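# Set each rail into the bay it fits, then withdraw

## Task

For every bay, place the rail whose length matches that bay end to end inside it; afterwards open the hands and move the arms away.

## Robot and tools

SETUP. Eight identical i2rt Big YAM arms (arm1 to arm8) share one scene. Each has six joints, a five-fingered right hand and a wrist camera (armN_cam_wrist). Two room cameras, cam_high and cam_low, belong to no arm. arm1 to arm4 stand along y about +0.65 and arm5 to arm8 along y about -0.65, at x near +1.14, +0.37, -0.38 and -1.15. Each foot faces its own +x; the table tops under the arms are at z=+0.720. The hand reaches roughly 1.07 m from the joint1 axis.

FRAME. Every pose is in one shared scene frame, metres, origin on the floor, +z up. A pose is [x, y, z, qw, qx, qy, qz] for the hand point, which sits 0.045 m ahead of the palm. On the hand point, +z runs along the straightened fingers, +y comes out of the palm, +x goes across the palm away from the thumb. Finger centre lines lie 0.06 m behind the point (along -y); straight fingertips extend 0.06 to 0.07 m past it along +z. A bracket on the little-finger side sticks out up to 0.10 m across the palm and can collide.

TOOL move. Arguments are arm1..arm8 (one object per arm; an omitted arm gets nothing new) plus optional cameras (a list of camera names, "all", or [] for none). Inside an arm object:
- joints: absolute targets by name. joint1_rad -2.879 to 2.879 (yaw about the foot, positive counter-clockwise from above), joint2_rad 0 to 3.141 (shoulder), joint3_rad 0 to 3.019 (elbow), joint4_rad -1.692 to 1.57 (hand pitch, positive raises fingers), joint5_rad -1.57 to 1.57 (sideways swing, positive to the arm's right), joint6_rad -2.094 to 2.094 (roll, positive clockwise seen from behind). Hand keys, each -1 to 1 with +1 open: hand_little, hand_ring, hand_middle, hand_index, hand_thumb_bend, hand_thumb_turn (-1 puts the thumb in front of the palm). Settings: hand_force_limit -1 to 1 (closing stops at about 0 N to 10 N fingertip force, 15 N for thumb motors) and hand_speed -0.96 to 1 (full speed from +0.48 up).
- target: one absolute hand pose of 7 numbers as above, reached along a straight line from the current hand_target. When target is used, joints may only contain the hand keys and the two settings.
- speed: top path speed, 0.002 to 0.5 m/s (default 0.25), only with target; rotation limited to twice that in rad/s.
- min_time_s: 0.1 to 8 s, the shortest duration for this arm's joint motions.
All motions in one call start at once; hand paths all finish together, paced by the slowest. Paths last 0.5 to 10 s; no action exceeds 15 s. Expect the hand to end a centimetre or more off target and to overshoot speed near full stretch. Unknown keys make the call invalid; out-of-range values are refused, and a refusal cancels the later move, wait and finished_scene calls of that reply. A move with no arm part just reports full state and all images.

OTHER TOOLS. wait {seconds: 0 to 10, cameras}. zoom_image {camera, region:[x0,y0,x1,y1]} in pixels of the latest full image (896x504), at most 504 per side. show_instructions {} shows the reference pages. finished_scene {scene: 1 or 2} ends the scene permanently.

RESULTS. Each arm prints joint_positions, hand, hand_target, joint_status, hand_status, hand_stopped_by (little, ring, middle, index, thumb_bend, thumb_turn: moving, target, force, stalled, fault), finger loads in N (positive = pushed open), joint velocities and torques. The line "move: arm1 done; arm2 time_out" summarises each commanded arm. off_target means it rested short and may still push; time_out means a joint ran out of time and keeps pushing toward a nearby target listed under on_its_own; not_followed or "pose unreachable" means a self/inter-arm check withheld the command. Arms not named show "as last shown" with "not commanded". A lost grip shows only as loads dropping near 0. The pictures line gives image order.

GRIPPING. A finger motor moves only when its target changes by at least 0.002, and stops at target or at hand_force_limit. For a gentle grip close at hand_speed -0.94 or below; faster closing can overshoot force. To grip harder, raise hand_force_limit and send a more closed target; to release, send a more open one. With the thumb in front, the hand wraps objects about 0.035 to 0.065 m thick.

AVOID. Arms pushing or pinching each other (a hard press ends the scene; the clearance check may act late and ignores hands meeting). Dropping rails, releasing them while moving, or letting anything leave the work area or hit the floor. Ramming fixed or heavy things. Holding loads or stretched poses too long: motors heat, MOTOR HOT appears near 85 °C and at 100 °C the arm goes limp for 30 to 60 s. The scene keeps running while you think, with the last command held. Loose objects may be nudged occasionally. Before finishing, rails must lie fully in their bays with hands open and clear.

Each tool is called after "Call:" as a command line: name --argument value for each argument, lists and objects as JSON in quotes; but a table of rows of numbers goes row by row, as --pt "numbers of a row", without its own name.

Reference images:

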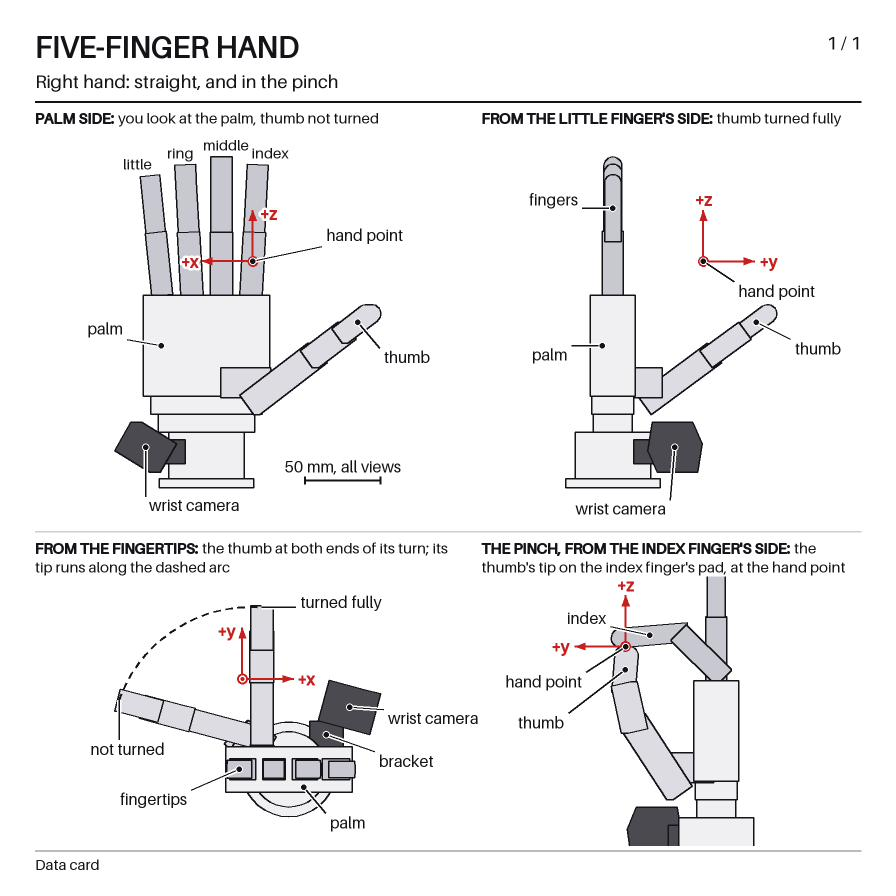

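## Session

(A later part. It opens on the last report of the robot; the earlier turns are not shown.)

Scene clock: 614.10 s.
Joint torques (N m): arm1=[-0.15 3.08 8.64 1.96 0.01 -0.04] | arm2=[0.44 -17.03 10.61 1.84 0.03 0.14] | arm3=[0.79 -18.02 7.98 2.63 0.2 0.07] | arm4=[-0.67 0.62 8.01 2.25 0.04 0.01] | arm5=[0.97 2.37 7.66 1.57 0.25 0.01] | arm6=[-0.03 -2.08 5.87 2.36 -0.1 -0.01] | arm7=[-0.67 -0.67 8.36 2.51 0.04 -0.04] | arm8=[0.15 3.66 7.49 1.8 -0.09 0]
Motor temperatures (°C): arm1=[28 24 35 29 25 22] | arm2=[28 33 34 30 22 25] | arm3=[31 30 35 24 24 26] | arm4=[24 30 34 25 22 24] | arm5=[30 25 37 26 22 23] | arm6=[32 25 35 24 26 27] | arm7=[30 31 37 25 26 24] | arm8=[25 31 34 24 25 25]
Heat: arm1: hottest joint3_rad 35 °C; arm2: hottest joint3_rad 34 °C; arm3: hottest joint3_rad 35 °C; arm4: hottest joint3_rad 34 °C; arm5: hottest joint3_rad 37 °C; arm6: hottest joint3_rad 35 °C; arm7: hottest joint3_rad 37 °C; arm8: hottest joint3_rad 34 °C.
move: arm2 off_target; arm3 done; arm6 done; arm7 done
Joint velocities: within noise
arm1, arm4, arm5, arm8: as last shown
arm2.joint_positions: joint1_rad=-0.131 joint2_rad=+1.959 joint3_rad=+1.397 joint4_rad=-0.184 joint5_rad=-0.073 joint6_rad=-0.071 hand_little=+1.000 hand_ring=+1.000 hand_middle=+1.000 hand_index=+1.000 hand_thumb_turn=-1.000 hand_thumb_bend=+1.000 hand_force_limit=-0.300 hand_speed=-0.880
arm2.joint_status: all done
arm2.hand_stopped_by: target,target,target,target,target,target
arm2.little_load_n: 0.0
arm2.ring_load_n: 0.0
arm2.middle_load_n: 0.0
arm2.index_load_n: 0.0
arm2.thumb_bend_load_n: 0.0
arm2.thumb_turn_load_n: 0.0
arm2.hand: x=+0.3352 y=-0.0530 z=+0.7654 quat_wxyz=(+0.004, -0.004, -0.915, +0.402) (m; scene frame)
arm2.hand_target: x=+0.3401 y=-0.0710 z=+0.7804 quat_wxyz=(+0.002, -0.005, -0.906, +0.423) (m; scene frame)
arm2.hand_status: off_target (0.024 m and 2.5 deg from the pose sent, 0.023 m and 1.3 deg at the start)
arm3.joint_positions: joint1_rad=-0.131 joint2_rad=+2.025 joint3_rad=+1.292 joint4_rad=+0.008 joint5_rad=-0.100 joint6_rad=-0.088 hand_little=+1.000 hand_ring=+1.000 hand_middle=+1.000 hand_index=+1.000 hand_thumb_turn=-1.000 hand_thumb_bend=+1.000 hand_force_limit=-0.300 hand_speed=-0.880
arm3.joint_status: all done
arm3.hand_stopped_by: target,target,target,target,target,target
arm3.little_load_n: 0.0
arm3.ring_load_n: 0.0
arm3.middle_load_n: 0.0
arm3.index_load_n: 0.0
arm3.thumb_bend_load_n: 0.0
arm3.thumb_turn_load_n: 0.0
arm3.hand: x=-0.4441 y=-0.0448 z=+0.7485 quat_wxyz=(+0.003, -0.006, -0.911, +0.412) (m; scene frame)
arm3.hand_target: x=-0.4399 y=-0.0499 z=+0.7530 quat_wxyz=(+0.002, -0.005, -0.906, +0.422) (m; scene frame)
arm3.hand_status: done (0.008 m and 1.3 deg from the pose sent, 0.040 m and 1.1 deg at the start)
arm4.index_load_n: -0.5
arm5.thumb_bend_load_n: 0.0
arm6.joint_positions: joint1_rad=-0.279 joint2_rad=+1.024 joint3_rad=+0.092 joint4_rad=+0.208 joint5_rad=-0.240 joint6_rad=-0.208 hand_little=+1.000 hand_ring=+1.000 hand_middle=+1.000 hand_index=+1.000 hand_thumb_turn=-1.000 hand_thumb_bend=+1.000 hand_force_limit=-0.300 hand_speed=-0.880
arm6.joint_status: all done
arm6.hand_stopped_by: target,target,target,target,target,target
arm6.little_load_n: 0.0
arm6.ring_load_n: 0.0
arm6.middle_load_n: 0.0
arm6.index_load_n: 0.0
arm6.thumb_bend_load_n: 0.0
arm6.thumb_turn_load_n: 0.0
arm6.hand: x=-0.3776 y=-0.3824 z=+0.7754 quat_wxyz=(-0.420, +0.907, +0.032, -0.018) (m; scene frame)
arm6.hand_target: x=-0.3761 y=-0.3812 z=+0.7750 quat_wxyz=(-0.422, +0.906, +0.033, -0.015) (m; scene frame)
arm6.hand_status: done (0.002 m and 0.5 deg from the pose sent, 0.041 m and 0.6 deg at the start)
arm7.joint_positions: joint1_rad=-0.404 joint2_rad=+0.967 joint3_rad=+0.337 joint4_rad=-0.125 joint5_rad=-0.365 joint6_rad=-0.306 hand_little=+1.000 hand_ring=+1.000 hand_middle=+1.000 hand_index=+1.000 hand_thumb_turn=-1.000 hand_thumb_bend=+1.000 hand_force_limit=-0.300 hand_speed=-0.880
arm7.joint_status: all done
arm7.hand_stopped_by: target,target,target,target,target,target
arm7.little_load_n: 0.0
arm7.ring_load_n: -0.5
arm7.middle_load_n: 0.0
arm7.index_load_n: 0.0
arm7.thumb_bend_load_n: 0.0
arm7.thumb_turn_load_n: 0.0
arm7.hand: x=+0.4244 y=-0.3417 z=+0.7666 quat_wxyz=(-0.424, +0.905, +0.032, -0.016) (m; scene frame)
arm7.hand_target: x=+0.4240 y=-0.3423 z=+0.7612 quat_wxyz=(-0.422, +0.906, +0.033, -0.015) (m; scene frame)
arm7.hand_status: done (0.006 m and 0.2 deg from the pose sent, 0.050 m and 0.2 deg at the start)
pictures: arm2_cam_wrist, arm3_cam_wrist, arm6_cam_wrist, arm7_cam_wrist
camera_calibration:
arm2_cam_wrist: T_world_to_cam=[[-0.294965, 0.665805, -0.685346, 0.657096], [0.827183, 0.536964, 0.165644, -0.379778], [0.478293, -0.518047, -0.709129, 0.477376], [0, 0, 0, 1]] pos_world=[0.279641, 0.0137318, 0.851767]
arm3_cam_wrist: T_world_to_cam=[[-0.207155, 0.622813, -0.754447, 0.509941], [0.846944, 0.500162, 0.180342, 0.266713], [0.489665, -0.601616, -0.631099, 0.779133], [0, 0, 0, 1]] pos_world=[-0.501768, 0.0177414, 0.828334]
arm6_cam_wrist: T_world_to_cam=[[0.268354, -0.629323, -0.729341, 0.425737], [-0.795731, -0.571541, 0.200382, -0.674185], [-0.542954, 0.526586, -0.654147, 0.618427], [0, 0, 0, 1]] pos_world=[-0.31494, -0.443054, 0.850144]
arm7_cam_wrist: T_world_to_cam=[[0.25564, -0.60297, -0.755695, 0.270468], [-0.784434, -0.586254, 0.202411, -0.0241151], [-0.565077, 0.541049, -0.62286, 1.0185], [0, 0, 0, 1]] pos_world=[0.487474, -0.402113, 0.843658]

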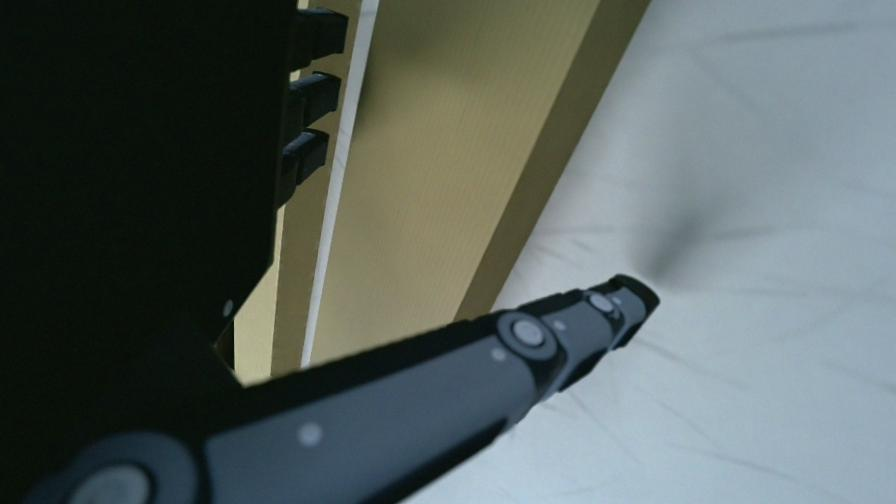

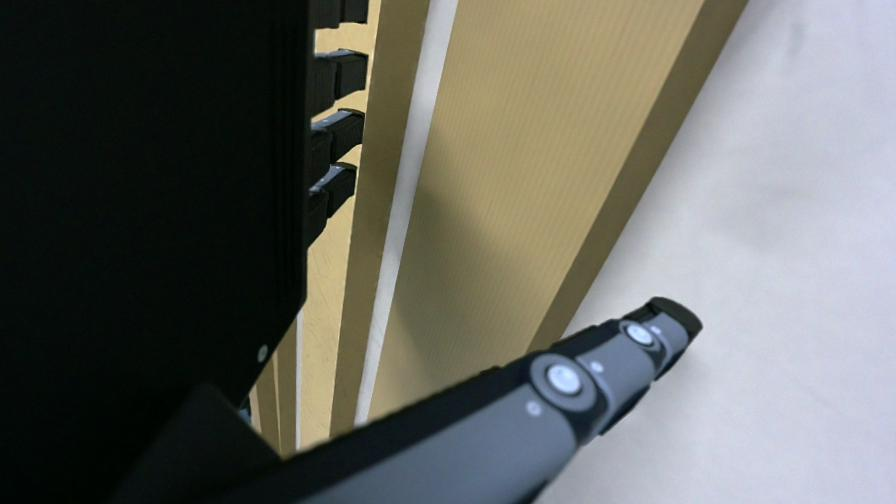

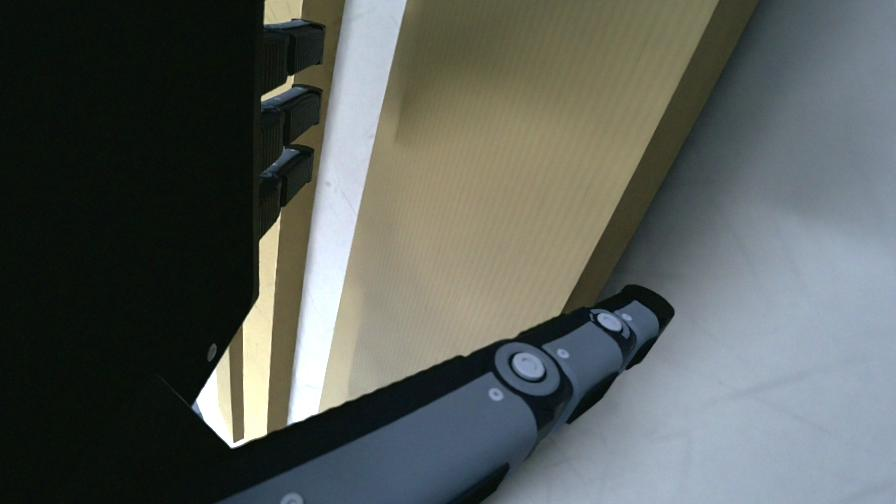

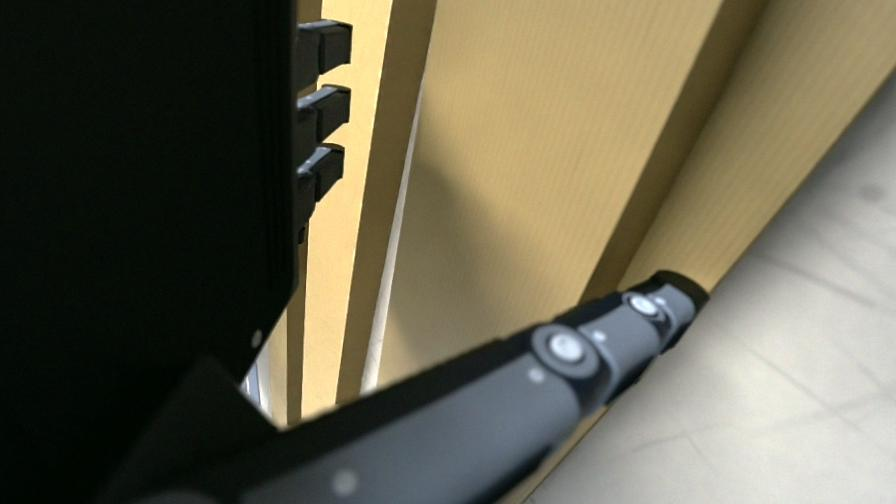

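Call:
move --arm6 '{"joints": {"hand_index": 0.1, "hand_middle": 0.1, "hand_ring": 0.1, "hand_little": 0.1}}' --arm7 '{"joints": {"hand_index": 0.1, "hand_middle": 0.1, "hand_ring": 0.1, "hand_little": 0.1}}' --arm2 '{"target": [0.34, -0.085, 0.85, 0.0026, -0.0055, -0.9063, 0.4226], "speed": 0.15}'

Call:
move --arm6 '{"joints": {"hand_speed": -0.9, "hand_force_limit": 0.2, "hand_index": 0.0, "hand_middle": 0.0, "hand_ring": 0.0, "hand_little": 0.0, "hand_thumb_bend": 0.7}}' --arm7 '{"joints": {"hand_speed": -0.9, "hand_force_limit": 0.2, "hand_index": 0.0, "hand_middle": 0.0, "hand_ring": 0.0, "hand_little": 0.0, "hand_thumb_bend": 0.7}}' --arm2 '{"target": [0.34, -0.073, 0.786, 0.0026, -0.0055, -0.9063, 0.4226], "speed": 0.1}' --cameras '["arm2_cam_wrist", "arm3_cam_wrist", "arm6_cam_wrist", "arm7_cam_wrist"]'

Scene clock: 626.73 s.
Joint torques (N m): arm1=[-0.32 2.78 8.55 1.99 0.03 -0.02] | arm2=[0.85 -18.26 11.85 0.94 0.06 0.15] | arm3=[1.32 -18.08 7.91 2.58 0.24 0.02] | arm4=[-0.79 0.38 8.14 2.07 0.02 0.01] | arm5=[0.85 2.43 7.65 1.59 0.25 0] | arm6=[-0.09 -2.2 5.9 1.89 -0.08 0] | arm7=[-0.62 -1.08 8.38 2.21 0.01 -0.03] | arm8=[0.21 3.66 7.49 1.8 -0.09 0]
Motor temperatures (°C): arm1=[28 24 35 29 25 22] | arm2=[28 33 35 30 22 25] | arm3=[31 30 35 24 24 26] | arm4=[24 30 34 25 22 24] | arm5=[30 25 37 26 22 23] | arm6=[32 25 34 24 26 27] | arm7=[30 31 37 25 26 24] | arm8=[25 31 34 24 25 25]
Heat: arm1: hottest joint3_rad 35 °C; arm2: hottest joint3_rad 35 °C; arm3: hottest joint3_rad 35 °C; arm4: hottest joint3_rad 34 °C; arm5: hottest joint3_rad 37 °C; arm6: hottest joint3_rad 34 °C; arm7: hottest joint3_rad 37 °C; arm8: hottest joint3_rad 34 °C.
move: arm2 off_target; arm6 off_target; arm7 off_target
Joint velocities: within noise
arm1, arm3, arm4, arm5, arm8: as last shown
arm2.joint_positions: joint1_rad=-0.130 joint2_rad=+1.920 joint3_rad=+1.516 joint4_rad=-0.332 joint5_rad=-0.072 joint6_rad=-0.070 hand_little=+1.000 hand_ring=+1.000 hand_middle=+1.000 hand_index=+1.000 hand_thumb_turn=-1.000 hand_thumb_bend=+1.000 hand_force_limit=-0.300 hand_speed=-0.880
arm2.joint_status: not commanded
arm2.hand_stopped_by: target,target,target,target,target,target
arm2.little_load_n: 0.0
arm2.ring_load_n: 0.0
arm2.middle_load_n: 0.0
arm2.index_load_n: 0.0
arm2.thumb_bend_load_n: 0.0
arm2.thumb_turn_load_n: 0.0
arm2.hand: x=+0.3342 y=-0.0701 z=+0.8281 quat_wxyz=(+0.004, -0.004, -0.914, +0.407) (m; scene frame)
arm2.hand_target: x=+0.3400 y=-0.0840 z=+0.8502 quat_wxyz=(+0.002, -0.006, -0.906, +0.423) (m; scene frame)
arm2.hand_status: off_target (0.027 m and 2.0 deg from the pose sent, 0.091 m and 2.5 deg at the start)
arm4.index_load_n: 0.0
arm6.joint_positions: joint1_rad=-0.279 joint2_rad=+1.025 joint3_rad=+0.092 joint4_rad=+0.216 joint5_rad=-0.240 joint6_rad=-0.209 hand_little=+0.177 hand_ring=+0.212 hand_middle=+0.234 hand_index=+0.233 hand_thumb_turn=-1.000 hand_thumb_bend=+1.001 hand_force_limit=-0.300 hand_speed=-0.880
arm6.joint_status: hand_little off_target (ended at +0.177, target +0.100); hand_ring off_target (ended at +0.212, target +0.100); hand_middle off_target (ended at +0.234, target +0.100); hand_index off_target (ended at +0.233, target +0.100)
arm6.hand_stopped_by: force,force,force,force,target,target
arm6.little_load_n: 6.0
arm6.ring_load_n: 4.5
arm6.middle_load_n: 2.5
arm6.index_load_n: 2.0
arm6.thumb_bend_load_n: 2.0
arm6.thumb_turn_load_n: 2.0
arm6.hand: x=-0.3772 y=-0.3810 z=+0.7762 quat_wxyz=(-0.423, +0.906, +0.033, -0.017) (m; scene frame)
arm6.hand_target: x=-0.3761 y=-0.3812 z=+0.7750 quat_wxyz=(-0.422, +0.906, +0.033, -0.015) (m; scene frame)
arm6.hand_status: not commanded
arm7.joint_positions: joint1_rad=-0.404 joint2_rad=+0.971 joint3_rad=+0.337 joint4_rad=-0.118 joint5_rad=-0.365 joint6_rad=-0.308 hand_little=+0.200 hand_ring=+0.222 hand_middle=+0.234 hand_index=+0.222 hand_thumb_turn=-1.000 hand_thumb_bend=+1.001 hand_force_limit=-0.300 hand_speed=-0.880
arm7.joint_status: hand_little off_target (ended at +0.200, target +0.100); hand_ring off_target (ended at +0.222, target +0.100); hand_middle off_target (ended at +0.234, target +0.100); hand_index off_target (ended at +0.222, target +0.100)
arm7.hand_stopped_by: force,force,force,force,target,target
arm7.little_load_n: 6.0
arm7.ring_load_n: 5.0
arm7.middle_load_n: 3.0
arm7.index_load_n: 5.0
arm7.thumb_bend_load_n: 2.5
arm7.thumb_turn_load_n: 2.0
arm7.hand: x=+0.4252 y=-0.3406 z=+0.7664 quat_wxyz=(-0.425, +0.904, +0.034, -0.014) (m; scene frame)
arm7.hand_target: x=+0.4240 y=-0.3423 z=+0.7611 quat_wxyz=(-0.422, +0.906, +0.033, -0.015) (m; scene frame)
arm7.hand_status: not commanded
pictures: none

Scene clock: 628.17 s.
Joint torques (N m): arm1=[0.09 3.02 8.59 1.98 0.03 -0.01] | arm2=[0.44 -17.49 8.68 1.96 -0.02 0.18] | arm3=[1.44 -17.67 7.86 2.45 0.18 0] | arm4=[-0.56 0.44 8.18 2 0.08 0.06] | arm5=[0.91 2.37 7.66 1.59 0.24 0] | arm6=[0.09 -1.96 5.96 1.98 -0.06 -0.01] | arm7=[-0.56 -0.97 8.31 2.19 0.02 -0.03] | arm8=[0.15 3.66 7.49 1.78 -0.09 0.01]
Motor temperatures (°C): arm1=[28 24 35 29 25 22] | arm2=[28 33 35 30 22 25] | arm3=[31 30 35 24 24 26] | arm4=[24 30 34 25 22 24] | arm5=[30 25 37 26 22 23] | arm6=[32 25 34 24 26 27] | arm7=[30 31 37 25 26 24] | arm8=[25 31 35 24 25 25]
Heat: arm1: hottest joint3_rad 35 °C; arm2: hottest joint3_rad 35 °C; arm3: hottest joint3_rad 35 °C; arm4: hottest joint3_rad 34 °C; arm5: hottest joint3_rad 37 °C; arm6: hottest joint3_rad 34 °C; arm7: hottest joint3_rad 37 °C; arm8: hottest joint3_rad 35 °C.
move: arm2 done; arm6 off_target; arm7 off_target
Joint velocities: within noise
arm1.joint_positions: joint1_rad=+0.448 joint2_rad=+0.649 joint3_rad=+1.448 joint4_rad=-1.238 joint5_rad=-0.191 joint6_rad=-1.059 hand_little=+1.000 hand_ring=+1.000 hand_middle=+1.000 hand_index=+1.000 hand_thumb_turn=+1.000 hand_thumb_bend=+1.000 hand_force_limit=+0.000 hand_speed=-0.800
arm1.joint_status: not commanded
arm1.hand_stopped_by: target,target,target,target,target,target
arm1.little_load_n: 0.0
arm1.ring_load_n: 0.0
arm1.middle_load_n: 0.0
arm1.index_load_n: 0.0
arm1.thumb_bend_load_n: 0.0
arm1.thumb_turn_load_n: 0.0
arm1.hand: x=+1.2424 y=+0.4371 z=+1.2927 quat_wxyz=(+0.096, +0.600, -0.585, +0.537) (m; scene frame)
arm1.hand_target: x=+1.2418 y=+0.4385 z=+1.3029 quat_wxyz=(+0.100, +0.597, -0.579, +0.546) (m; scene frame)
arm1.hand_status: not commanded
arm2.joint_positions: joint1_rad=-0.130 joint2_rad=+1.957 joint3_rad=+1.436 joint4_rad=-0.200 joint5_rad=-0.072 joint6_rad=-0.070 hand_little=+1.000 hand_ring=+1.000 hand_middle=+1.000 hand_index=+1.000 hand_thumb_turn=-1.000 hand_thumb_bend=+1.000 hand_force_limit=-0.300 hand_speed=-0.880
arm2.joint_status: not commanded
arm2.hand_stopped_by: target,target,target,target,target,target
arm2.little_load_n: 0.0
arm2.ring_load_n: 0.0
arm2.middle_load_n: 0.0
arm2.index_load_n: 0.0
arm2.thumb_bend_load_n: 0.0
arm2.thumb_turn_load_n: 0.0
arm2.hand: x=+0.3347 y=-0.0662 z=+0.7832 quat_wxyz=(+0.005, -0.004, -0.910, +0.414) (m; scene frame)
arm2.hand_target: x=+0.3399 y=-0.0729 z=+0.7862 quat_wxyz=(+0.003, -0.006, -0.906, +0.423) (m; scene frame)
arm2.hand_status: done (0.009 m and 1.1 deg from the pose sent, 0.043 m and 2.0 deg at the start)
arm3: as last shown
arm4.joint_positions: joint1_rad=+0.301 joint2_rad=+0.650 joint3_rad=+1.455 joint4_rad=-1.328 joint5_rad=+0.120 joint6_rad=-1.084 hand_little=+1.000 hand_ring=+1.000 hand_middle=+1.000 hand_index=+1.000 hand_thumb_turn=+1.000 hand_thumb_bend=+1.000 hand_force_limit=+0.000 hand_speed=-0.800
arm4.joint_status: not commanded
arm4.hand_stopped_by: target,target,target,target,target,target
arm4.little_load_n: 0.0
arm4.ring_load_n: 0.0
arm4.middle_load_n: 0.0
arm4.index_load_n: 0.0
arm4.thumb_bend_load_n: 0.0
arm4.thumb_turn_load_n: 0.0
arm4.hand: x=-1.1342 y=+0.4175 z=+1.2701 quat_wxyz=(+0.227, +0.544, -0.672, +0.448) (m; scene frame)
arm4.hand_target: x=-1.1347 y=+0.4187 z=+1.2834 quat_wxyz=(+0.232, +0.538, -0.666, +0.461) (m; scene frame)
arm4.hand_status: not commanded
arm5.joint_positions: joint1_rad=-0.215 joint2_rad=+0.600 joint3_rad=+1.456 joint4_rad=-1.142 joint5_rad=+0.216 joint6_rad=-1.223 hand_little=+1.000 hand_ring=+1.000 hand_middle=+1.000 hand_index=+1.000 hand_thumb_turn=+1.000 hand_thumb_bend=+1.000 hand_force_limit=+0.000 hand_speed=-0.800
arm5.joint_status: not commanded
arm5.hand_stopped_by: target,target,target,target,target,target
arm5.little_load_n: 0.0
arm5.ring_load_n: 0.0
arm5.middle_load_n: 0.0
arm5.index_load_n: 0.0
arm5.thumb_bend_load_n: 0.0
arm5.thumb_turn_load_n: 0.0
arm5.hand: x=-1.0107 y=-0.4409 z=+1.3287 quat_wxyz=(-0.400, +0.726, +0.336, +0.447) (m; scene frame)
arm5.hand_target: x=-1.0110 y=-0.4432 z=+1.3396 quat_wxyz=(-0.408, +0.720, +0.331, +0.453) (m; scene frame)
arm5.hand_status: not commanded
arm6.joint_positions: joint1_rad=-0.279 joint2_rad=+1.025 joint3_rad=+0.092 joint4_rad=+0.216 joint5_rad=-0.240 joint6_rad=-0.210 hand_little=+0.170 hand_ring=+0.197 hand_middle=+0.219 hand_index=+0.218 hand_thumb_turn=-1.000 hand_thumb_bend=+0.993 hand_force_limit=+0.200 hand_speed=-0.900
arm6.joint_status: hand_little off_target (ended at +0.170, target +0.000); hand_ring off_target (ended at +0.197, target +0.000); hand_middle off_target (ended at +0.219, target +0.000); hand_index off_target (ended at +0.218, target +0.000); hand_thumb_bend off_target (ended at +0.993, target +0.700); the others done
arm6.hand_stopped_by: force,force,force,force,force,target
arm6.little_load_n: 4.5
arm6.ring_load_n: 8.0
arm6.middle_load_n: 7.0
arm6.index_load_n: 6.0
arm6.thumb_bend_load_n: 8.5
arm6.thumb_turn_load_n: 2.5
arm6.hand: x=-0.3773 y=-0.3811 z=+0.7761 quat_wxyz=(-0.422, +0.906, +0.034, -0.017) (m; scene frame)
arm6.hand_target: x=-0.3761 y=-0.3812 z=+0.7750 quat_wxyz=(-0.422, +0.906, +0.033, -0.015) (m; scene frame)
arm6.hand_status: not commanded
arm7.joint_positions: joint1_rad=-0.404 joint2_rad=+0.971 joint3_rad=+0.337 joint4_rad=-0.118 joint5_rad=-0.365 joint6_rad=-0.309 hand_little=+0.193 hand_ring=+0.215 hand_middle=+0.219 hand_index=+0.215 hand_thumb_turn=-1.000 hand_thumb_bend=+0.993 hand_force_limit=+0.200 hand_speed=-0.900
arm7.joint_status: hand_little off_target (ended at +0.193, target +0.000); hand_ring off_target (ended at +0.215, target +0.000); hand_middle off_target (ended at +0.219, target +0.000); hand_index off_target (ended at +0.215, target +0.000); hand_thumb_bend off_target (ended at +0.993, target +0.700); the others done
arm7.hand_stopped_by: force,force,force,force,force,target
arm7.little_load_n: 6.0
arm7.ring_load_n: 5.5
arm7.middle_load_n: 11.0
arm7.index_load_n: 6.5
arm7.thumb_bend_load_n: 8.5
arm7.thumb_turn_load_n: 3.0
arm7.hand: x=+0.4252 y=-0.3407 z=+0.7664 quat_wxyz=(-0.425, +0.904, +0.034, -0.014) (m; scene frame)
arm7.hand_target: x=+0.4240 y=-0.3423 z=+0.7611 quat_wxyz=(-0.422, +0.906, +0.033, -0.015) (m; scene frame)
arm7.hand_status: not commanded
arm8.joint_positions: joint1_rad=+0.383 joint2_rad=+0.599 joint3_rad=+1.336 joint4_rad=-1.288 joint5_rad=-0.258 joint6_rad=-1.200 hand_little=+1.000 hand_ring=+1.000 hand_middle=+1.000 hand_index=+1.000 hand_thumb_turn=+1.000 hand_thumb_bend=+1.000 hand_force_limit=+0.000 hand_speed=-0.800
arm8.joint_status: not commanded
arm8.hand_stopped_by: target,target,target,target,target,target
arm8.little_load_n: 0.0
arm8.ring_load_n: 0.0
arm8.middle_load_n: 0.5
arm8.index_load_n: 0.0
arm8.thumb_bend_load_n: -0.5
arm8.thumb_turn_load_n: 0.0
arm8.hand: x=+1.0475 y=-0.4275 z=+1.2278 quat_wxyz=(-0.482, +0.580, +0.650, +0.094) (m; scene frame)
arm8.hand_target: x=+1.0478 y=-0.4281 z=+1.2375 quat_wxyz=(-0.490, +0.576, +0.647, +0.099) (m; scene frame)
arm8.hand_status: not commanded
pictures: arm2_cam_wrist, arm3_cam_wrist, arm6_cam_wrist, arm7_cam_wrist
camera_calibration:
arm2_cam_wrist: T_world_to_cam=[[-0.29644, 0.648512, -0.70111, 0.689673], [0.827977, 0.540392, 0.14977, -0.36279], [0.476002, -0.536105, -0.697147, 0.473684], [0, 0, 0, 1]] pos_world=[0.279354, 0.00273181, 0.8681]
arm3_cam_wrist: T_world_to_cam=[[-0.207155, 0.622813, -0.754447, 0.509941], [0.846944, 0.500162, 0.180342, 0.266713], [0.489665, -0.601616, -0.631099, 0.779133], [0, 0, 0, 1]] pos_world=[-0.501768, 0.0177414, 0.828334]
arm6_cam_wrist: T_world_to_cam=[[0.271309, -0.624482, -0.732402, 0.432427], [-0.795372, -0.573977, 0.194766, -0.669753], [-0.54201, 0.529691, -0.652421, 0.618601], [0, 0, 0, 1]] pos_world=[-0.314737, -0.442047, 0.850743]
arm7_cam_wrist: T_world_to_cam=[[0.259993, -0.600007, -0.756568, 0.270675], [-0.784142, -0.588421, 0.197187, -0.0197211], [-0.563494, 0.541989, -0.623476, 1.01831], [0, 0, 0, 1]] pos_world=[0.487974, -0.40111, 0.843565]

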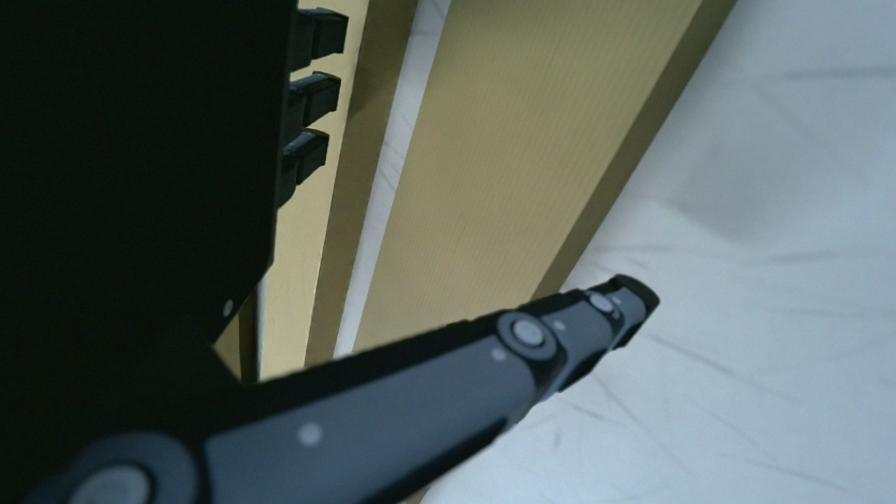

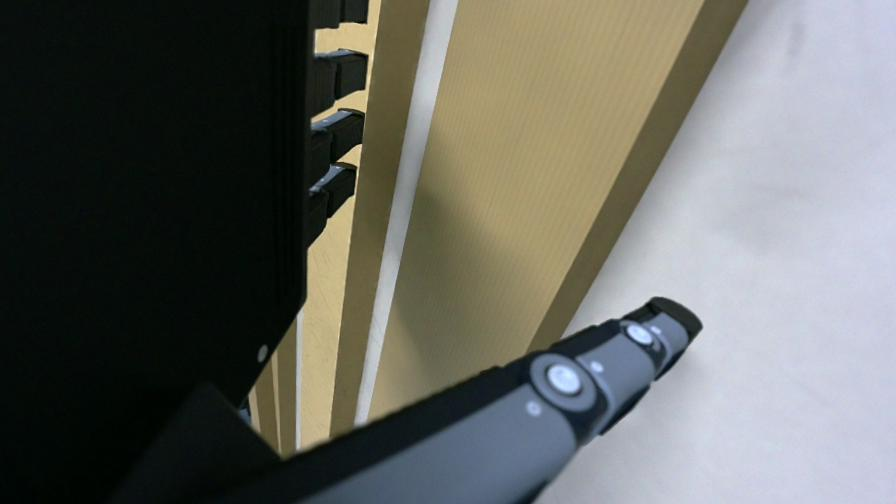

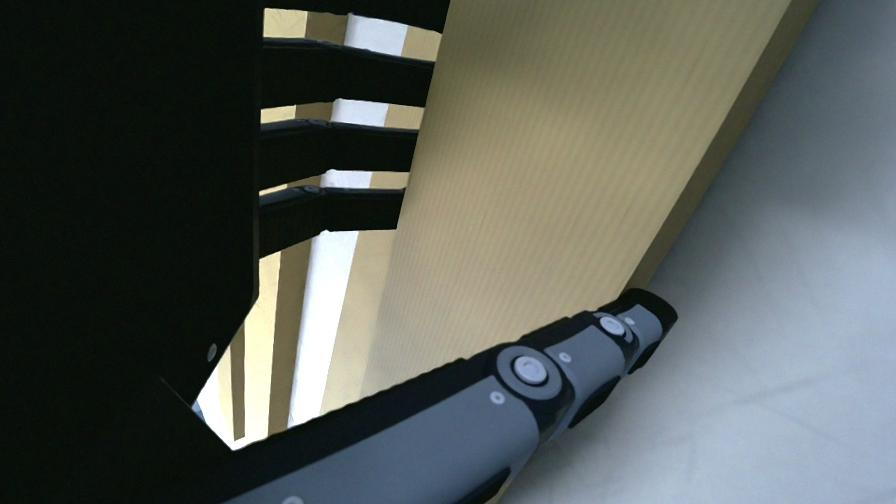

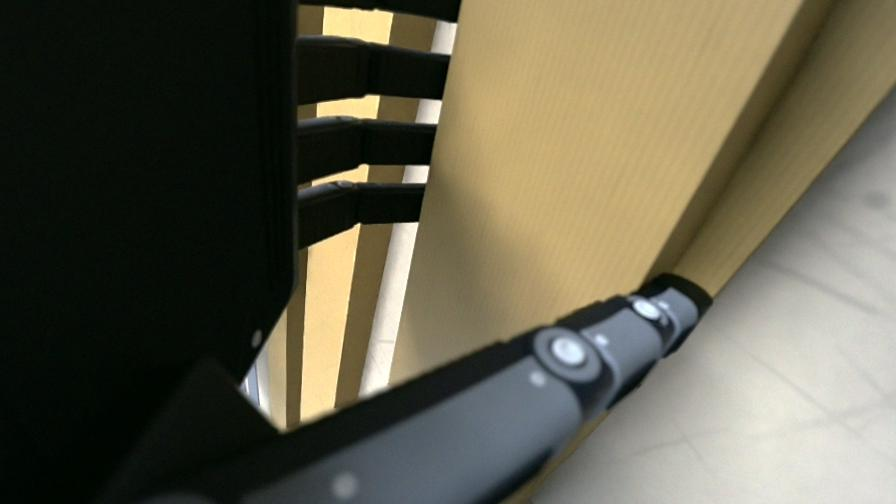

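Call:
move --arm2 '{"joints": {"hand_index": 0.1, "hand_middle": 0.1, "hand_ring": 0.1, "hand_little": 0.1}}' --arm3 '{"joints": {"hand_index": 0.1, "hand_middle": 0.1, "hand_ring": 0.1, "hand_little": 0.1}}'

Call:
move --arm2 '{"joints": {"hand_speed": -0.9, "hand_force_limit": 0.2, "hand_index": 0.0, "hand_middle": 0.0, "hand_ring": 0.0, "hand_little": 0.0, "hand_thumb_bend": 0.7}}' --arm3 '{"joints": {"hand_speed": -0.9, "hand_force_limit": 0.2, "hand_index": 0.0, "hand_middle": 0.0, "hand_ring": 0.0, "hand_little": 0.0, "hand_thumb_bend": 0.7}}' --cameras '["arm2_cam_wrist", "arm3_cam_wrist", "cam_high"]'

Scene clock: 640.70 s.
Joint torques (N m): arm1=[-0.03 3.02 8.61 1.94 0.02 -0.02] | arm2=[-0.03 -16.97 8.92 1.33 -0.05 0.12] | arm3=[0.85 -17.79 7.97 1.88 0.09 0.06] | arm4=[-0.21 0.26 7.92 1.96 0.09 0.03] | arm5=[0.97 2.37 7.68 1.57 0.25 0.01] | arm6=[-0.09 -2.43 5.94 1.92 -0.07 0.02] | arm7=[-0.62 -0.97 8.36 2.18 0.02 -0.02] | arm8=[0.15 3.66 7.49 1.8 -0.09 0]
Motor temperatures (°C): arm1=[28 24 35 29 25 22] | arm2=[28 34 34 30 22 25] | arm3=[31 31 34 24 24 26] | arm4=[24 30 34 25 22 24] | arm5=[30 25 37 26 22 23] | arm6=[32 25 34 24 26 27] | arm7=[30 31 37 25 26 24] | arm8=[25 31 35 24 25 25]
Heat: arm1: hottest joint3_rad 35 °C; arm2: hottest joint2_rad 34 °C; arm3: hottest joint3_rad 34 °C; arm4: hottest joint3_rad 34 °C; arm5: hottest joint3_rad 37 °C; arm6: hottest joint3_rad 34 °C; arm7: hottest joint3_rad 37 °C; arm8: hottest joint3_rad 35 °C.
move: arm2 off_target; arm3 off_target
Joint velocities: within noise
arm1, arm4, arm5, arm6, arm7, arm8: as last shown
arm2.joint_positions: joint1_rad=-0.130 joint2_rad=+1.957 joint3_rad=+1.436 joint4_rad=-0.184 joint5_rad=-0.071 joint6_rad=-0.067 hand_little=+0.100 hand_ring=+0.166 hand_middle=+0.222 hand_index=+0.199 hand_thumb_turn=-1.000 hand_thumb_bend=+1.000 hand_force_limit=-0.300 hand_speed=-0.880
arm2.joint_status: hand_ring off_target (ended at +0.166, target +0.100); hand_middle off_target (ended at +0.222, target +0.100); hand_index off_target (ended at +0.199, target +0.100); the others done
arm2.hand_stopped_by: target,force,force,force,target,target
arm2.little_load_n: 0.0
arm2.ring_load_n: 2.5
arm2.middle_load_n: 0.0
arm2.index_load_n: 0.0
arm2.thumb_bend_load_n: 0.0
arm2.thumb_turn_load_n: 0.0
arm2.hand: x=+0.3343 y=-0.0697 z=+0.7856 quat_wxyz=(+0.005, -0.005, -0.907, +0.421) (m; scene frame)
arm2.hand_target: x=+0.3399 y=-0.0729 z=+0.7861 quat_wxyz=(+0.003, -0.006, -0.906, +0.423) (m; scene frame)
arm2.hand_status: not commanded
arm3.joint_positions: joint1_rad=-0.131 joint2_rad=+2.025 joint3_rad=+1.292 joint4_rad=+0.023 joint5_rad=-0.098 joint6_rad=-0.089 hand_little=+0.122 hand_ring=+0.200 hand_middle=+0.222 hand_index=+0.489 hand_thumb_turn=-1.000 hand_thumb_bend=+1.000 hand_force_limit=-0.300 hand_speed=-0.880
arm3.joint_status: hand_little off_target (ended at +0.122, target +0.100); hand_ring off_target (ended at +0.200, target +0.100); hand_middle off_target (ended at +0.222, target +0.100); hand_index off_target (ended at +0.489, target +0.100)
arm3.hand_stopped_by: force,force,force,force,target,target
arm3.little_load_n: 4.0
arm3.ring_load_n: 6.5
arm3.middle_load_n: 4.5
arm3.index_load_n: 0.0
arm3.thumb_bend_load_n: 1.5
arm3.thumb_turn_load_n: 2.0
arm3.hand: x=-0.4450 y=-0.0481 z=+0.7508 quat_wxyz=(+0.005, -0.005, -0.908, +0.419) (m; scene frame)
arm3.hand_target: x=-0.4399 y=-0.0498 z=+0.7530 quat_wxyz=(+0.002, -0.005, -0.906, +0.422) (m; scene frame)
arm3.hand_status: not commanded
arm4.middle_load_n: -0.5
arm4.index_load_n: -0.5
arm6.little_load_n: 4.0
arm7.ring_load_n: 6.0
arm8.middle_load_n: 0.0
arm8.thumb_bend_load_n: 0.0
pictures: none

Scene clock: 643.27 s.
Joint torques (N m): arm1=[0.03 3.08 8.58 1.99 0.04 -0.03] | arm2=[1.08 -17.96 8.38 1.05 0.03 0.2] | arm3=[1.55 -17.61 8.03 1.88 0.28 0.19] | arm4=[0.09 0.26 8.01 2.03 0.03 0.04] | arm5=[0.91 2.37 7.68 1.57 0.24 0] | arm6=[0.15 -2.37 5.87 1.94 -0.06 0.01] | arm7=[-0.73 -0.97 8.39 2.18 0.02 -0.01] | arm8=[0.21 3.66 7.49 1.8 -0.09 0]
Motor temperatures (°C): arm1=[28 24 35 29 25 22] | arm2=[28 34 34 30 22 25] | arm3=[31 31 34 24 24 26] | arm4=[24 30 34 25 22 24] | arm5=[30 25 37 26 22 23] | arm6=[32 25 34 24 26 27] | arm7=[30 31 37 25 26 24] | arm8=[25 31 35 24 25 25]
Heat: arm1: hottest joint3_rad 35 °C; arm2: hottest joint2_rad 34 °C; arm3: hottest joint3_rad 34 °C; arm4: hottest joint3_rad 34 °C; arm5: hottest joint3_rad 37 °C; arm6: hottest joint3_rad 34 °C; arm7: hottest joint3_rad 37 °C; arm8: hottest joint3_rad 35 °C.
move: arm2 done; arm3 off_target
Joint velocities: within noise
arm1, arm4, arm5, arm6, arm7, arm8: as last shown
arm2.joint_positions: joint1_rad=-0.129 joint2_rad=+1.961 joint3_rad=+1.436 joint4_rad=-0.176 joint5_rad=-0.071 joint6_rad=-0.067 hand_little=+0.000 hand_ring=+0.000 hand_middle=+0.001 hand_index=+0.000 hand_thumb_turn=-1.000 hand_thumb_bend=+0.700 hand_force_limit=+0.200 hand_speed=-0.900
arm2.joint_status: all done
arm2.hand_stopped_by: target,target,target,target,target,target
arm2.little_load_n: 0.0
arm2.ring_load_n: 0.0
arm2.middle_load_n: 4.0
arm2.index_load_n: 0.0
arm2.thumb_bend_load_n: 0.0
arm2.thumb_turn_load_n: 0.0
arm2.hand: x=+0.3344 y=-0.0711 z=+0.7841 quat_wxyz=(+0.006, -0.005, -0.906, +0.423) (m; scene frame)
arm2.hand_target: x=+0.3401 y=-0.0729 z=+0.7863 quat_wxyz=(+0.003, -0.006, -0.906, +0.423) (m; scene frame)
arm2.hand_status: not commanded
arm3.joint_positions: joint1_rad=-0.131 joint2_rad=+2.025 joint3_rad=+1.292 joint4_rad=+0.023 joint5_rad=-0.101 joint6_rad=-0.102 hand_little=+0.105 hand_ring=+0.200 hand_middle=+0.216 hand_index=+0.204 hand_thumb_turn=-1.000 hand_thumb_bend=+0.988 hand_force_limit=+0.200 hand_speed=-0.900
arm3.joint_status: hand_little off_target (ended at +0.105, target +0.000); hand_ring off_target (ended at +0.200, target +0.000); hand_middle off_target (ended at +0.216, target +0.000); hand_index off_target (ended at +0.204, target +0.000); hand_thumb_bend off_target (ended at +0.988, target +0.700); the others done
arm3.hand_stopped_by: force,force,force,force,force,target
arm3.little_load_n: 3.5
arm3.ring_load_n: 3.0
arm3.middle_load_n: 4.5
arm3.index_load_n: 9.5
arm3.thumb_bend_load_n: 9.0
arm3.thumb_turn_load_n: -0.5
arm3.hand: x=-0.4446 y=-0.0478 z=+0.7506 quat_wxyz=(+0.006, +0.002, -0.908, +0.419) (m; scene frame)
arm3.hand_target: x=-0.4401 y=-0.0498 z=+0.7530 quat_wxyz=(+0.003, -0.006, -0.906, +0.422) (m; scene frame)
arm3.hand_status: not commanded
arm4.middle_load_n: 0.0
arm4.index_load_n: 0.0
arm6.thumb_turn_load_n: 3.0
arm7.ring_load_n: 5.5
arm7.thumb_turn_load_n: 3.5
pictures: arm2_cam_wrist, arm3_cam_wrist, cam_high
camera_calibration:
arm2_cam_wrist: T_world_to_cam=[[-0.296053, 0.635328, -0.71324, 0.701827], [0.828997, 0.541822, 0.138534, -0.35144], [0.474464, -0.55026, -0.687094, 0.463383], [0, 0, 0, 1]] pos_world=[0.279262, -0.000491478, 0.867645]
arm3_cam_wrist: T_world_to_cam=[[-0.223042, 0.609342, -0.760891, 0.510412], [0.843507, 0.51189, 0.162676, 0.280602], [0.488618, -0.605534, -0.628157, 0.77607], [0, 0, 0, 1]] pos_world=[-0.502048, 0.0152835, 0.830214]

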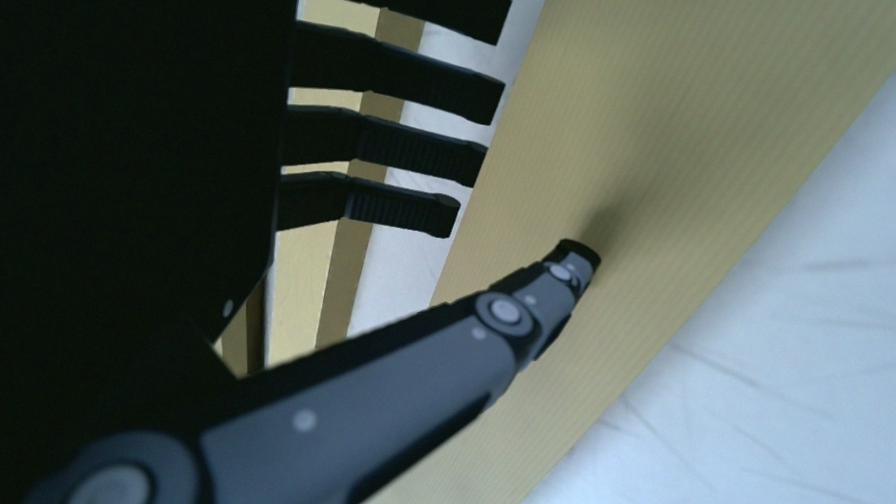

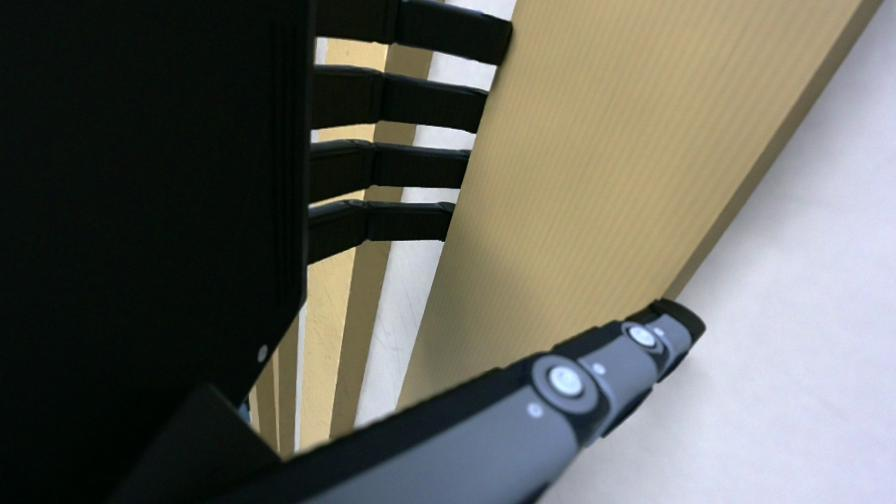

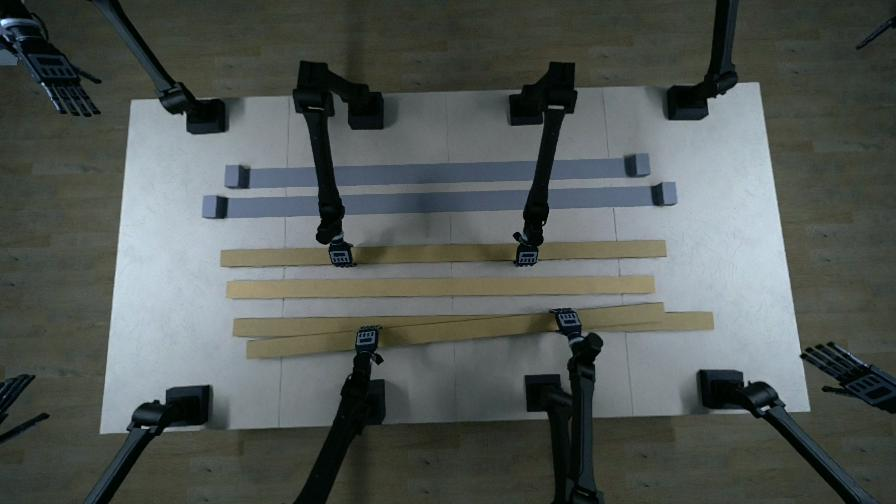

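Call:
zoom_image --camera "cam_high" --region '[210, 230, 300, 280]'

Call:
zoom_image --camera "cam_high" --region '[590, 220, 680, 270]'

Scaled by 5.600.

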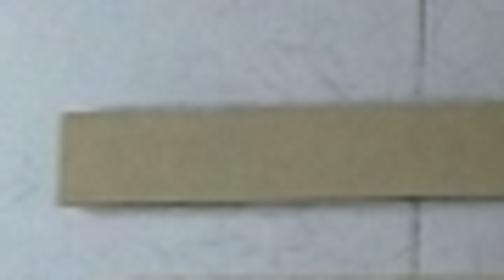

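Scaled by 5.600.

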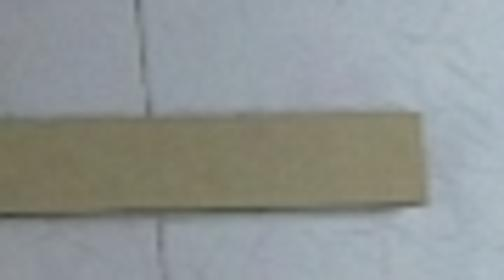

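Call:
move --arm2 '{"target": [0.34, -0.050, 0.86, 0, 0, -0.9063, 0.4226], "speed": 0.15, "joints": {"hand_speed": -0.3, "hand_index": 1, "hand_middle": 1, "hand_ring": 1, "hand_little": 1, "hand_thumb_bend": 1}}'

Call:
move --arm2 '{"target": [0.34, -0.041, 0.775, 0, 0, -0.9063, 0.4226], "speed": 0.1, "joints": {"hand_force_limit": -0.3, "hand_speed": -0.88}}' --cameras '["arm2_cam_wrist", "arm3_cam_wrist"]'

Scene clock: 663.60 s.
Joint torques (N m): arm1=[-0.03 2.96 8.65 1.95 0.02 -0.01] | arm2=[-0.32 -16.91 9.69 0.92 -0.18 0.04] | arm3=[1.55 -17.79 8.02 2.02 0.26 0.2] | arm4=[0.09 0.26 8.18 1.8 0.02 0.08] | arm5=[0.79 2.37 7.65 1.58 0.25 0.01] | arm6=[0.26 -2.55 5.94 2.04 -0.07 0.01] | arm7=[-0.67 -0.91 8.39 2.18 0.01 0] | arm8=[0.21 3.66 7.49 1.8 -0.08 0]
Motor temperatures (°C): arm1=[28 24 35 29 25 22] | arm2=[27 35 34 29 22 25] | arm3=[31 31 34 24 24 26] | arm4=[24 30 34 25 22 24] | arm5=[30 25 37 26 22 23] | arm6=[32 25 33 24 26 27] | arm7=[30 31 37 25 26 24] | arm8=[25 31 35 24 25 24]
Heat: arm1: hottest joint3_rad 35 °C; arm2: hottest joint2_rad 35 °C; arm3: hottest joint3_rad 34 °C; arm4: hottest joint3_rad 34 °C; arm5: hottest joint3_rad 37 °C; arm6: hottest joint3_rad 33 °C; arm7: hottest joint3_rad 37 °C; arm8: hottest joint3_rad 35 °C.
move: arm2 done
Joint velocities: within noise
arm1, arm3, arm4, arm5, arm6, arm7, arm8: as last shown
arm2.joint_positions: joint1_rad=-0.129 joint2_rad=+1.828 joint3_rad=+1.434 joint4_rad=-0.317 joint5_rad=-0.081 joint6_rad=-0.067 hand_little=+1.000 hand_ring=+1.000 hand_middle=+1.000 hand_index=+1.000 hand_thumb_turn=-1.000 hand_thumb_bend=+1.000 hand_force_limit=+0.200 hand_speed=-0.300
arm2.joint_status: all done
arm2.hand_stopped_by: target,target,target,target,target,target
arm2.little_load_n: 0.0
arm2.ring_load_n: 0.0
arm2.middle_load_n: 0.0
arm2.index_load_n: 0.0
arm2.thumb_bend_load_n: 0.0
arm2.thumb_turn_load_n: 0.0
arm2.hand: x=+0.3391 y=-0.0461 z=+0.8518 quat_wxyz=(+0.001, -0.003, -0.908, +0.418) (m; scene frame)
arm2.hand_target: x=+0.3401 y=-0.0500 z=+0.8602 quat_wxyz=(+0.000, +0.000, -0.906, +0.423) (m; scene frame)
arm2.hand_status: done (0.009 m and 0.6 deg from the pose sent, 0.079 m and 0.8 deg at the start)
arm3.middle_load_n: 5.0
arm3.thumb_turn_load_n: -1.0
arm6.thumb_bend_load_n: 9.0
arm6.thumb_turn_load_n: 2.5
arm7.index_load_n: 6.0
arm7.thumb_turn_load_n: 3.0
pictures: none

Scene clock: 665.20 s.
Joint torques (N m): arm1=[0.09 3.02 8.54 1.99 0.01 -0.03] | arm2=[-0.56 -15.85 8.01 1.51 -0.15 0.03] | arm3=[0.97 -18.73 7.94 2.07 0.25 0.16] | arm4=[-0.62 0.44 7.86 1.94 0.04 -0.03] | arm5=[0.91 2.43 7.65 1.57 0.25 0.01] | arm6=[0.09 -1.85 5.89 1.98 -0.07 -0.01] | arm7=[-0.5 -0.85 8.32 2.15 0.02 -0.02] | arm8=[0.15 3.66 7.47 1.8 -0.09 0]
Motor temperatures (°C): arm1=[28 24 35 29 25 22] | arm2=[27 35 34 29 22 25] | arm3=[31 31 34 24 24 26] | arm4=[24 30 34 25 22 24] | arm5=[30 25 37 26 22 23] | arm6=[32 25 33 24 26 27] | arm7=[30 31 37 25 26 24] | arm8=[25 31 35 24 25 24]
Heat: arm1: hottest joint3_rad 35 °C; arm2: hottest joint2_rad 35 °C; arm3: hottest joint3_rad 34 °C; arm4: hottest joint3_rad 34 °C; arm5: hottest joint3_rad 37 °C; arm6: hottest joint3_rad 33 °C; arm7: hottest joint3_rad 37 °C; arm8: hottest joint3_rad 35 °C.
move: arm2 done
Joint velocities: within noise
arm1, arm3, arm4, arm5, arm6, arm7, arm8: as last shown
arm2.joint_positions: joint1_rad=-0.129 joint2_rad=+1.900 joint3_rad=+1.317 joint4_rad=-0.134 joint5_rad=-0.082 joint6_rad=-0.067 hand_little=+1.000 hand_ring=+1.000 hand_middle=+1.000 hand_index=+1.000 hand_thumb_turn=-1.000 hand_thumb_bend=+1.000 hand_force_limit=-0.300 hand_speed=-0.880
arm2.joint_status: all done
arm2.hand_stopped_by: target,target,target,target,target,target
arm2.little_load_n: 0.0
arm2.ring_load_n: 0.0
arm2.middle_load_n: 0.0
arm2.index_load_n: 0.0
arm2.thumb_bend_load_n: 0.0
arm2.thumb_turn_load_n: 0.0
arm2.hand: x=+0.3405 y=-0.0357 z=+0.7746 quat_wxyz=(+0.000, -0.003, -0.910, +0.416) (m; scene frame)
arm2.hand_target: x=+0.3401 y=-0.0410 z=+0.7752 quat_wxyz=(+0.000, +0.000, -0.906, +0.423) (m; scene frame)
arm2.hand_status: done (0.005 m and 0.9 deg from the pose sent, 0.077 m and 0.6 deg at the start)
arm3.ring_load_n: 3.5
arm3.middle_load_n: 4.5
arm3.thumb_bend_load_n: 9.5
arm3.thumb_turn_load_n: -0.5
arm6.thumb_bend_load_n: 8.5
arm7.thumb_turn_load_n: 3.5
arm8.index_load_n: 0.5
pictures: arm2_cam_wrist, arm3_cam_wrist
camera_calibration:
arm2_cam_wrist: T_world_to_cam=[[-0.294965, 0.644172, -0.705718, 0.668411], [0.823127, 0.54638, 0.154692, -0.384708], [0.485239, -0.535267, -0.691399, 0.473619], [0, 0, 0, 1]] pos_world=[0.284003, 0.0331372, 0.85868]
arm3_cam_wrist: T_world_to_cam=[[-0.223042, 0.609342, -0.760891, 0.510412], [0.843507, 0.51189, 0.162676, 0.280602], [0.488618, -0.605534, -0.628157, 0.77607], [0, 0, 0, 1]] pos_world=[-0.502048, 0.0152835, 0.830214]

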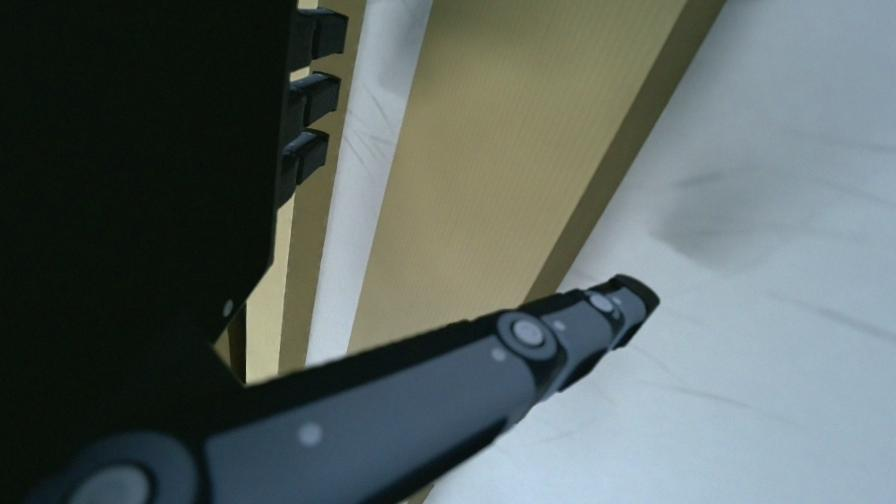

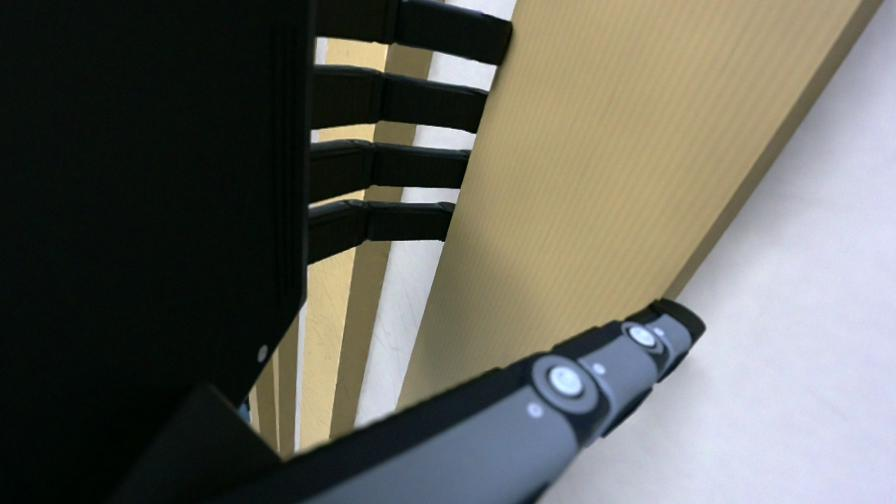

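Call:
move --arm2 '{"target": [0.34, -0.042, 0.766, 0, 0, -0.9063, 0.4226], "speed": 0.1}' --cameras '["arm2_cam_wrist"]'

Scene clock: 669.73 s.
Joint torques (N m): arm1=[-0.09 3.19 8.59 1.92 0.02 -0.02] | arm2=[-0.32 -15.97 7.88 1.94 -0.15 0.03] | arm3=[1.61 -18.37 7.97 1.92 0.31 0.15] | arm4=[-0.09 0.73 8.08 2.14 0.08 -0.01] | arm5=[0.91 2.37 7.66 1.54 0.24 0.01] | arm6=[-0.15 -2.08 5.91 1.95 -0.08 -0.02] | arm7=[-0.62 -1.08 8.39 2.15 0.02 -0.01] | arm8=[0.15 3.66 7.47 1.77 -0.09 0]
Motor temperatures (°C): arm1=[28 24 35 29 25 22] | arm2=[27 35 33 29 22 25] | arm3=[31 31 34 24 24 26] | arm4=[24 29 34 25 22 24] | arm5=[30 25 37 26 22 23] | arm6=[32 25 33 24 26 27] | arm7=[30 31 37 25 26 24] | arm8=[25 31 35 24 25 24]
Heat: arm1: hottest joint3_rad 35 °C; arm2: hottest joint2_rad 35 °C; arm3: hottest joint3_rad 34 °C; arm4: hottest joint3_rad 34 °C; arm5: hottest joint3_rad 37 °C; arm6: hottest joint3_rad 33 °C; arm7: hottest joint3_rad 37 °C; arm8: hottest joint3_rad 35 °C.
move: arm2 done
Joint velocities: within noise
arm1, arm3, arm4, arm5, arm6, arm7, arm8: as last shown
arm1.middle_load_n: 0.5
arm2.joint_positions: joint1_rad=-0.129 joint2_rad=+1.911 joint3_rad=+1.317 joint4_rad=-0.115 joint5_rad=-0.082 joint6_rad=-0.067 hand_little=+1.000 hand_ring=+1.000 hand_middle=+1.000 hand_index=+1.000 hand_thumb_turn=-1.000 hand_thumb_bend=+1.000 hand_force_limit=-0.300 hand_speed=-0.880
arm2.joint_status: not commanded
arm2.hand_stopped_by: target,target,target,target,target,target
arm2.little_load_n: 0.0
arm2.ring_load_n: 0.0
arm2.middle_load_n: 0.0
arm2.index_load_n: -0.5
arm2.thumb_bend_load_n: 0.0
arm2.thumb_turn_load_n: 0.0
arm2.hand: x=+0.3401 y=-0.0388 z=+0.7702 quat_wxyz=(+0.000, -0.002, -0.908, +0.419) (m; scene frame)
arm2.hand_target: x=+0.3401 y=-0.0419 z=+0.7660 quat_wxyz=(+0.000, +0.000, -0.906, +0.422) (m; scene frame)
arm2.hand_status: done (0.005 m and 0.5 deg from the pose sent, 0.011 m and 1.0 deg at the start)
arm3.middle_load_n: 5.0
arm7.index_load_n: 6.5
arm7.thumb_bend_load_n: 8.0
arm8.index_load_n: 0.0
pictures: arm2_cam_wrist
camera_calibration:
arm2_cam_wrist: T_world_to_cam=[[-0.295591, 0.638471, -0.71062, 0.671049], [0.823258, 0.547609, 0.149566, -0.378066], [0.484636, -0.540813, -0.687495, 0.466115], [0, 0, 0, 1]] pos_world=[0.283707, 0.0306683, 0.853858]

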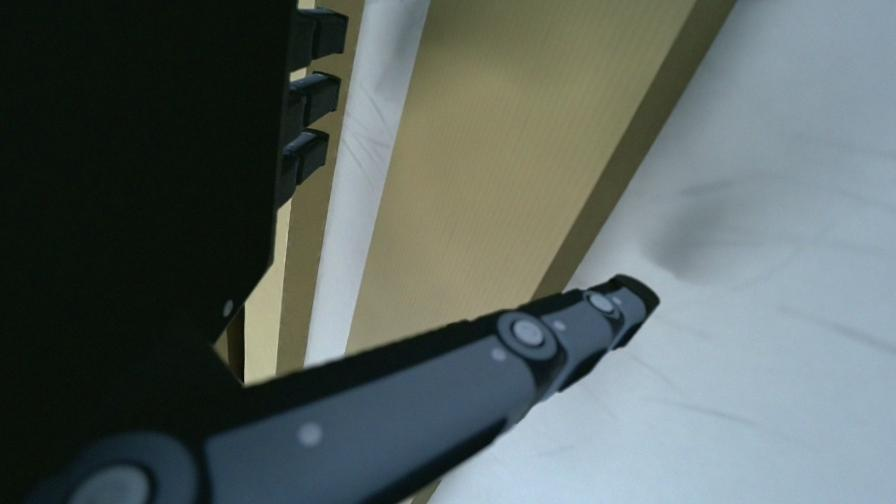

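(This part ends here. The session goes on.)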